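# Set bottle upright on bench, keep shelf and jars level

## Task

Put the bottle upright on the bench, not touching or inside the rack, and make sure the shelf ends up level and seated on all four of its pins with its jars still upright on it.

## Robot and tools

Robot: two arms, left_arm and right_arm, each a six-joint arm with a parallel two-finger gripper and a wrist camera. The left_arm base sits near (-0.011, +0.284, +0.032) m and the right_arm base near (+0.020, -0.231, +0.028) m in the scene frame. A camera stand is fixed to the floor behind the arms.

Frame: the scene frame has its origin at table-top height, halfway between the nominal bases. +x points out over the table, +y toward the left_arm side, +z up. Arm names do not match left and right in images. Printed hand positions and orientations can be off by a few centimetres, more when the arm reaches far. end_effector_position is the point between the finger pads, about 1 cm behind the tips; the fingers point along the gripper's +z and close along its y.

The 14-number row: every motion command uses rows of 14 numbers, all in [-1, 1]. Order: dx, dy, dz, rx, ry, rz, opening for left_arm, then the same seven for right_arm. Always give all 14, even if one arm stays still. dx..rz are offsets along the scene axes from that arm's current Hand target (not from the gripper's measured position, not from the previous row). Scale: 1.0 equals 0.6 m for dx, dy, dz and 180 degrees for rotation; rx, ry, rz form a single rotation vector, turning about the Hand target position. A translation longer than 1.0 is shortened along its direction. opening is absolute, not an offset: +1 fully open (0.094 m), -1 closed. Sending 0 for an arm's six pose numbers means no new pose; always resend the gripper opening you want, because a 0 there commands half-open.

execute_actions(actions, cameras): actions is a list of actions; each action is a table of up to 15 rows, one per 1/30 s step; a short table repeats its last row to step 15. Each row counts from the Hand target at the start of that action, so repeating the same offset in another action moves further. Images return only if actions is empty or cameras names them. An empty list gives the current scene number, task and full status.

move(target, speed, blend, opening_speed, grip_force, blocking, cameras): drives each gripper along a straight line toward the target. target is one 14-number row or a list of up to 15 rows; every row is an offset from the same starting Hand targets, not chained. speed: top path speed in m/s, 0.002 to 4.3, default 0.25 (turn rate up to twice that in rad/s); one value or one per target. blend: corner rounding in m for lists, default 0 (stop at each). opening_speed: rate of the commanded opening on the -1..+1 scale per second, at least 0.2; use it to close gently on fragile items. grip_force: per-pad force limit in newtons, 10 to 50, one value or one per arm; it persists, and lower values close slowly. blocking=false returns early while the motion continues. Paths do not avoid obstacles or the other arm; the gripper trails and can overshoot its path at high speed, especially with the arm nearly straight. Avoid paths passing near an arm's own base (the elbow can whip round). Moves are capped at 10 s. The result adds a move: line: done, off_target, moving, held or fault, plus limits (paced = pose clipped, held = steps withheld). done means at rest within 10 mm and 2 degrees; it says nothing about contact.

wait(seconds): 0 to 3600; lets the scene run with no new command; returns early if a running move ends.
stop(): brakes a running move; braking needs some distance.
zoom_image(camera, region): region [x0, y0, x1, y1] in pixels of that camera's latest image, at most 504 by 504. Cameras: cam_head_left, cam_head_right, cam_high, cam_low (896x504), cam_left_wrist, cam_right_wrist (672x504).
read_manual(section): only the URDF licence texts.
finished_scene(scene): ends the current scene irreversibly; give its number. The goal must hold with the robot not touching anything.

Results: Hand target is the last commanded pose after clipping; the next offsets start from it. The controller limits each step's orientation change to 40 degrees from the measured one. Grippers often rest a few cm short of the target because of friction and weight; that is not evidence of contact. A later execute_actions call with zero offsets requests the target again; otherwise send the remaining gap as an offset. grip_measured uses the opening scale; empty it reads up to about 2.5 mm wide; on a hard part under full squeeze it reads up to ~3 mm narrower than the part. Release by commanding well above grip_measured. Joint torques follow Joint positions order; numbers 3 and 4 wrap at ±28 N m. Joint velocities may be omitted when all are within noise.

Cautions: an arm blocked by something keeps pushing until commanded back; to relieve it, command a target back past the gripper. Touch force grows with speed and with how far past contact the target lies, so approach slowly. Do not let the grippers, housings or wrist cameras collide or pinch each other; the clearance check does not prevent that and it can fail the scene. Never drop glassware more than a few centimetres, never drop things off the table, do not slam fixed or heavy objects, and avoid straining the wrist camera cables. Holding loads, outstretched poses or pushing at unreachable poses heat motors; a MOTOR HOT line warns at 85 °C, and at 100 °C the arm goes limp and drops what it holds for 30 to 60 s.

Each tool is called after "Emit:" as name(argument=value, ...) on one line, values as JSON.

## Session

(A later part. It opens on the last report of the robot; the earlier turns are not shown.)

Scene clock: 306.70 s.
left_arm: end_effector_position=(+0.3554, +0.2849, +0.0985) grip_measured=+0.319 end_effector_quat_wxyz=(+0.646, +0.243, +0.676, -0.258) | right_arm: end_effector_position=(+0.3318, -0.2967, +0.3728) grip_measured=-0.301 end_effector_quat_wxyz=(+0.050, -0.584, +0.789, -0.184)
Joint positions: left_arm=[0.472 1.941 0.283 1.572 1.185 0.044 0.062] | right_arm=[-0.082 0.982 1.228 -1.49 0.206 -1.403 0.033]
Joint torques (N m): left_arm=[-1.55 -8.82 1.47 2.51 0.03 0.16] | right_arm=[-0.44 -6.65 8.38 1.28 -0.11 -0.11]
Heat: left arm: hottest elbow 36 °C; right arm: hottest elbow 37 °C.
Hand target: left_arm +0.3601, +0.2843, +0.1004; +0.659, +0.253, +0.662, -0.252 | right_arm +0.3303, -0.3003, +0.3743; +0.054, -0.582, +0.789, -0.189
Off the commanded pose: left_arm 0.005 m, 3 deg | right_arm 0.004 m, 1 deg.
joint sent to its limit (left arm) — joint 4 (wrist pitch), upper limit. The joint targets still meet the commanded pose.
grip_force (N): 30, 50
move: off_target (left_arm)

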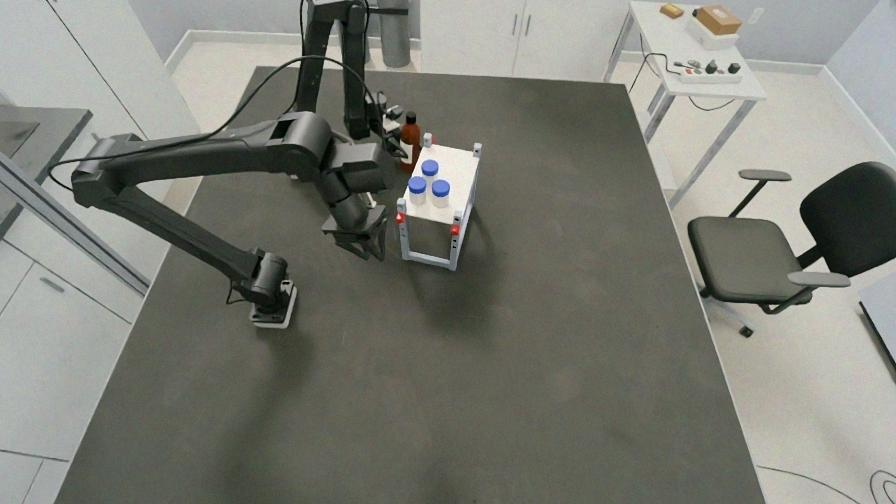

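Emit:
move(target=[[0,0,-0.004,0,0,0,0.15,0,0,0,0,0,0,-0.3],[0,0,-0.004,0,0,0,0.6,0,0,0,0,0,0,-0.3],[-0.1,0.09,0,0,0,0,0.9,0,0,0,0,0,0,-0.3],[-0.22,0.198,0.1,0,0,0,0.9,0,0,0,0,0,0,-0.3]], speed=[0.03,0.03,0.08,0.2], opening_speed=0.5, cameras=["cam_left_wrist","cam_head_left","cam_low","cam_head_right"])

Emit:
zoom_image(camera="cam_head_left", region=[300, 210, 510, 360])

Emit:
zoom_image(camera="cam_low", region=[370, 200, 510, 280])

Scene clock: 313.13 s.
left_arm: end_effector_position=(+0.2318, +0.4027, +0.1585) grip_measured=+0.899 end_effector_quat_wxyz=(+0.691, +0.149, +0.691, -0.147) | right_arm: end_effector_position=(+0.3318, -0.2967, +0.3728) grip_measured=-0.301 end_effector_quat_wxyz=(+0.050, -0.584, +0.789, -0.184)
Joint positions: left_arm=[1.17 1.629 0.116 1.559 1.581 -0.044 0.089] | right_arm=[-0.082 0.982 1.228 -1.49 0.206 -1.403 0.033]
Joint torques (N m): left_arm=[-0.15 -6.71 0.96 1.47 -0.02 -0.02] | right_arm=[-1.08 -6.59 8.43 1.22 -0.12 -0.1]
Heat: left arm: hottest elbow 35 °C; right arm: hottest elbow 37 °C.
Hand target: left_arm +0.2281, +0.4031, +0.1604; +0.659, +0.253, +0.662, -0.252 | right_arm +0.3303, -0.3003, +0.3743; +0.054, -0.582, +0.789, -0.189
Off the commanded pose: left_arm 0.004 m, 18 deg | right_arm 0.004 m, 1 deg.
joint sent to its limit (left arm) — joint 5 (wrist yaw), upper limit. The joint targets are off in orientation, not in position.
grip_force (N): 30, 50
move: off_target (left_arm); target 2's new opening was sent with left_arm's hand 0.005 m and 3 deg from that target
Images, in order (width x height): cam_head_left 896x504, cam_head_right 896x504, cam_low 896x504, cam_left_wrist 672x504.

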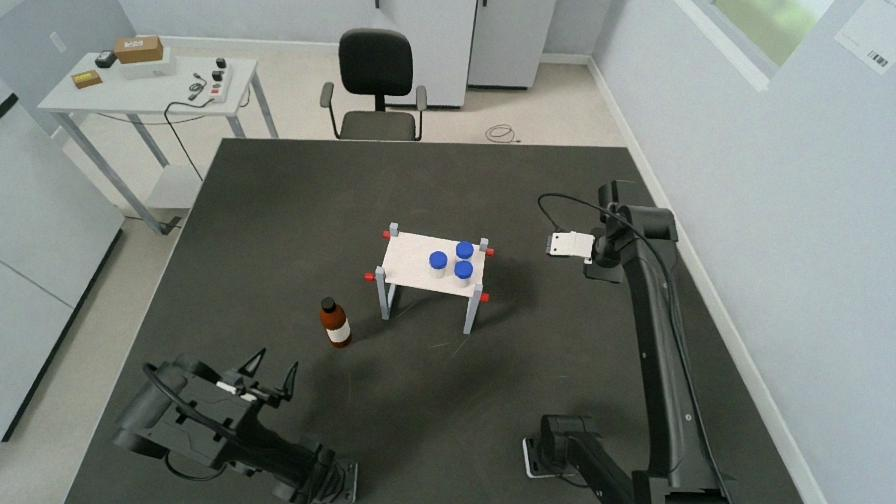

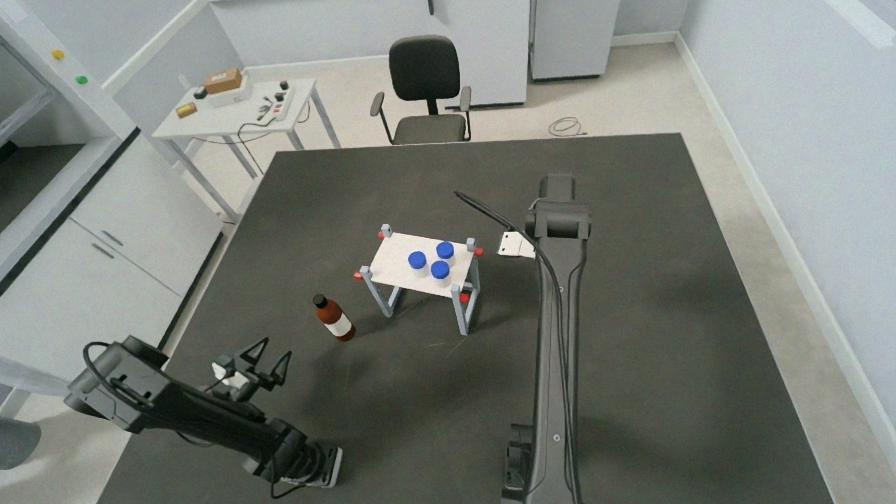

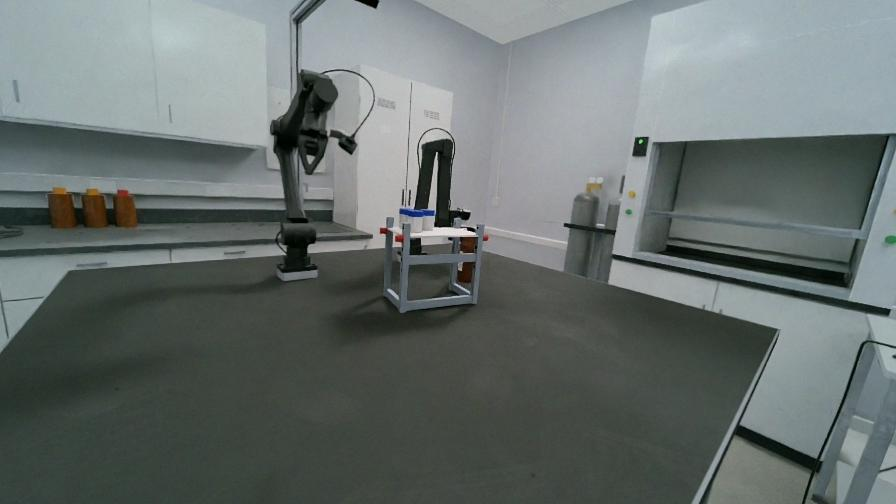

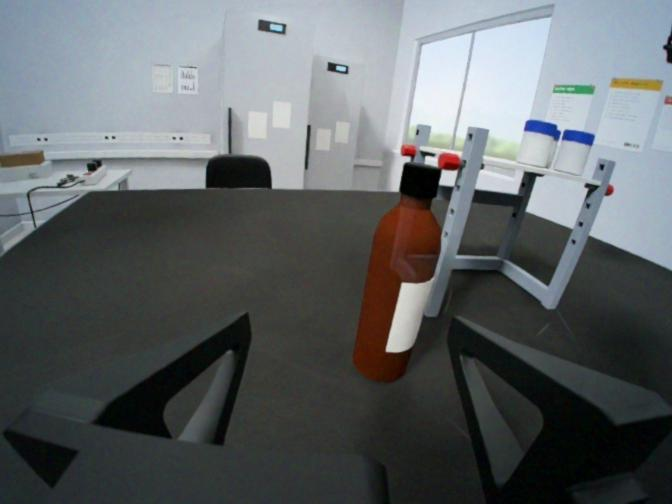

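Scaled by 2.400.

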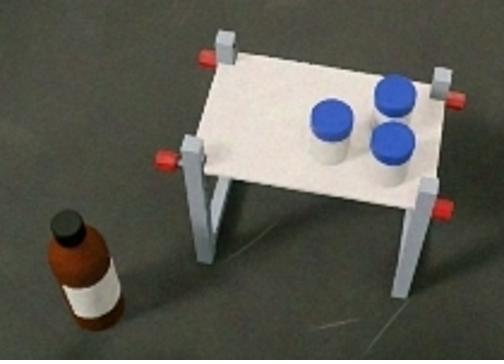

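Scaled by 3.600.

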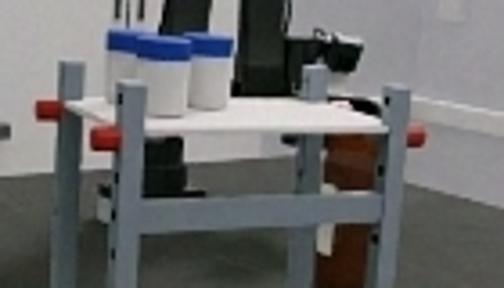

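Emit:
finished_scene(scene=1)

The scene is finished: the task was done.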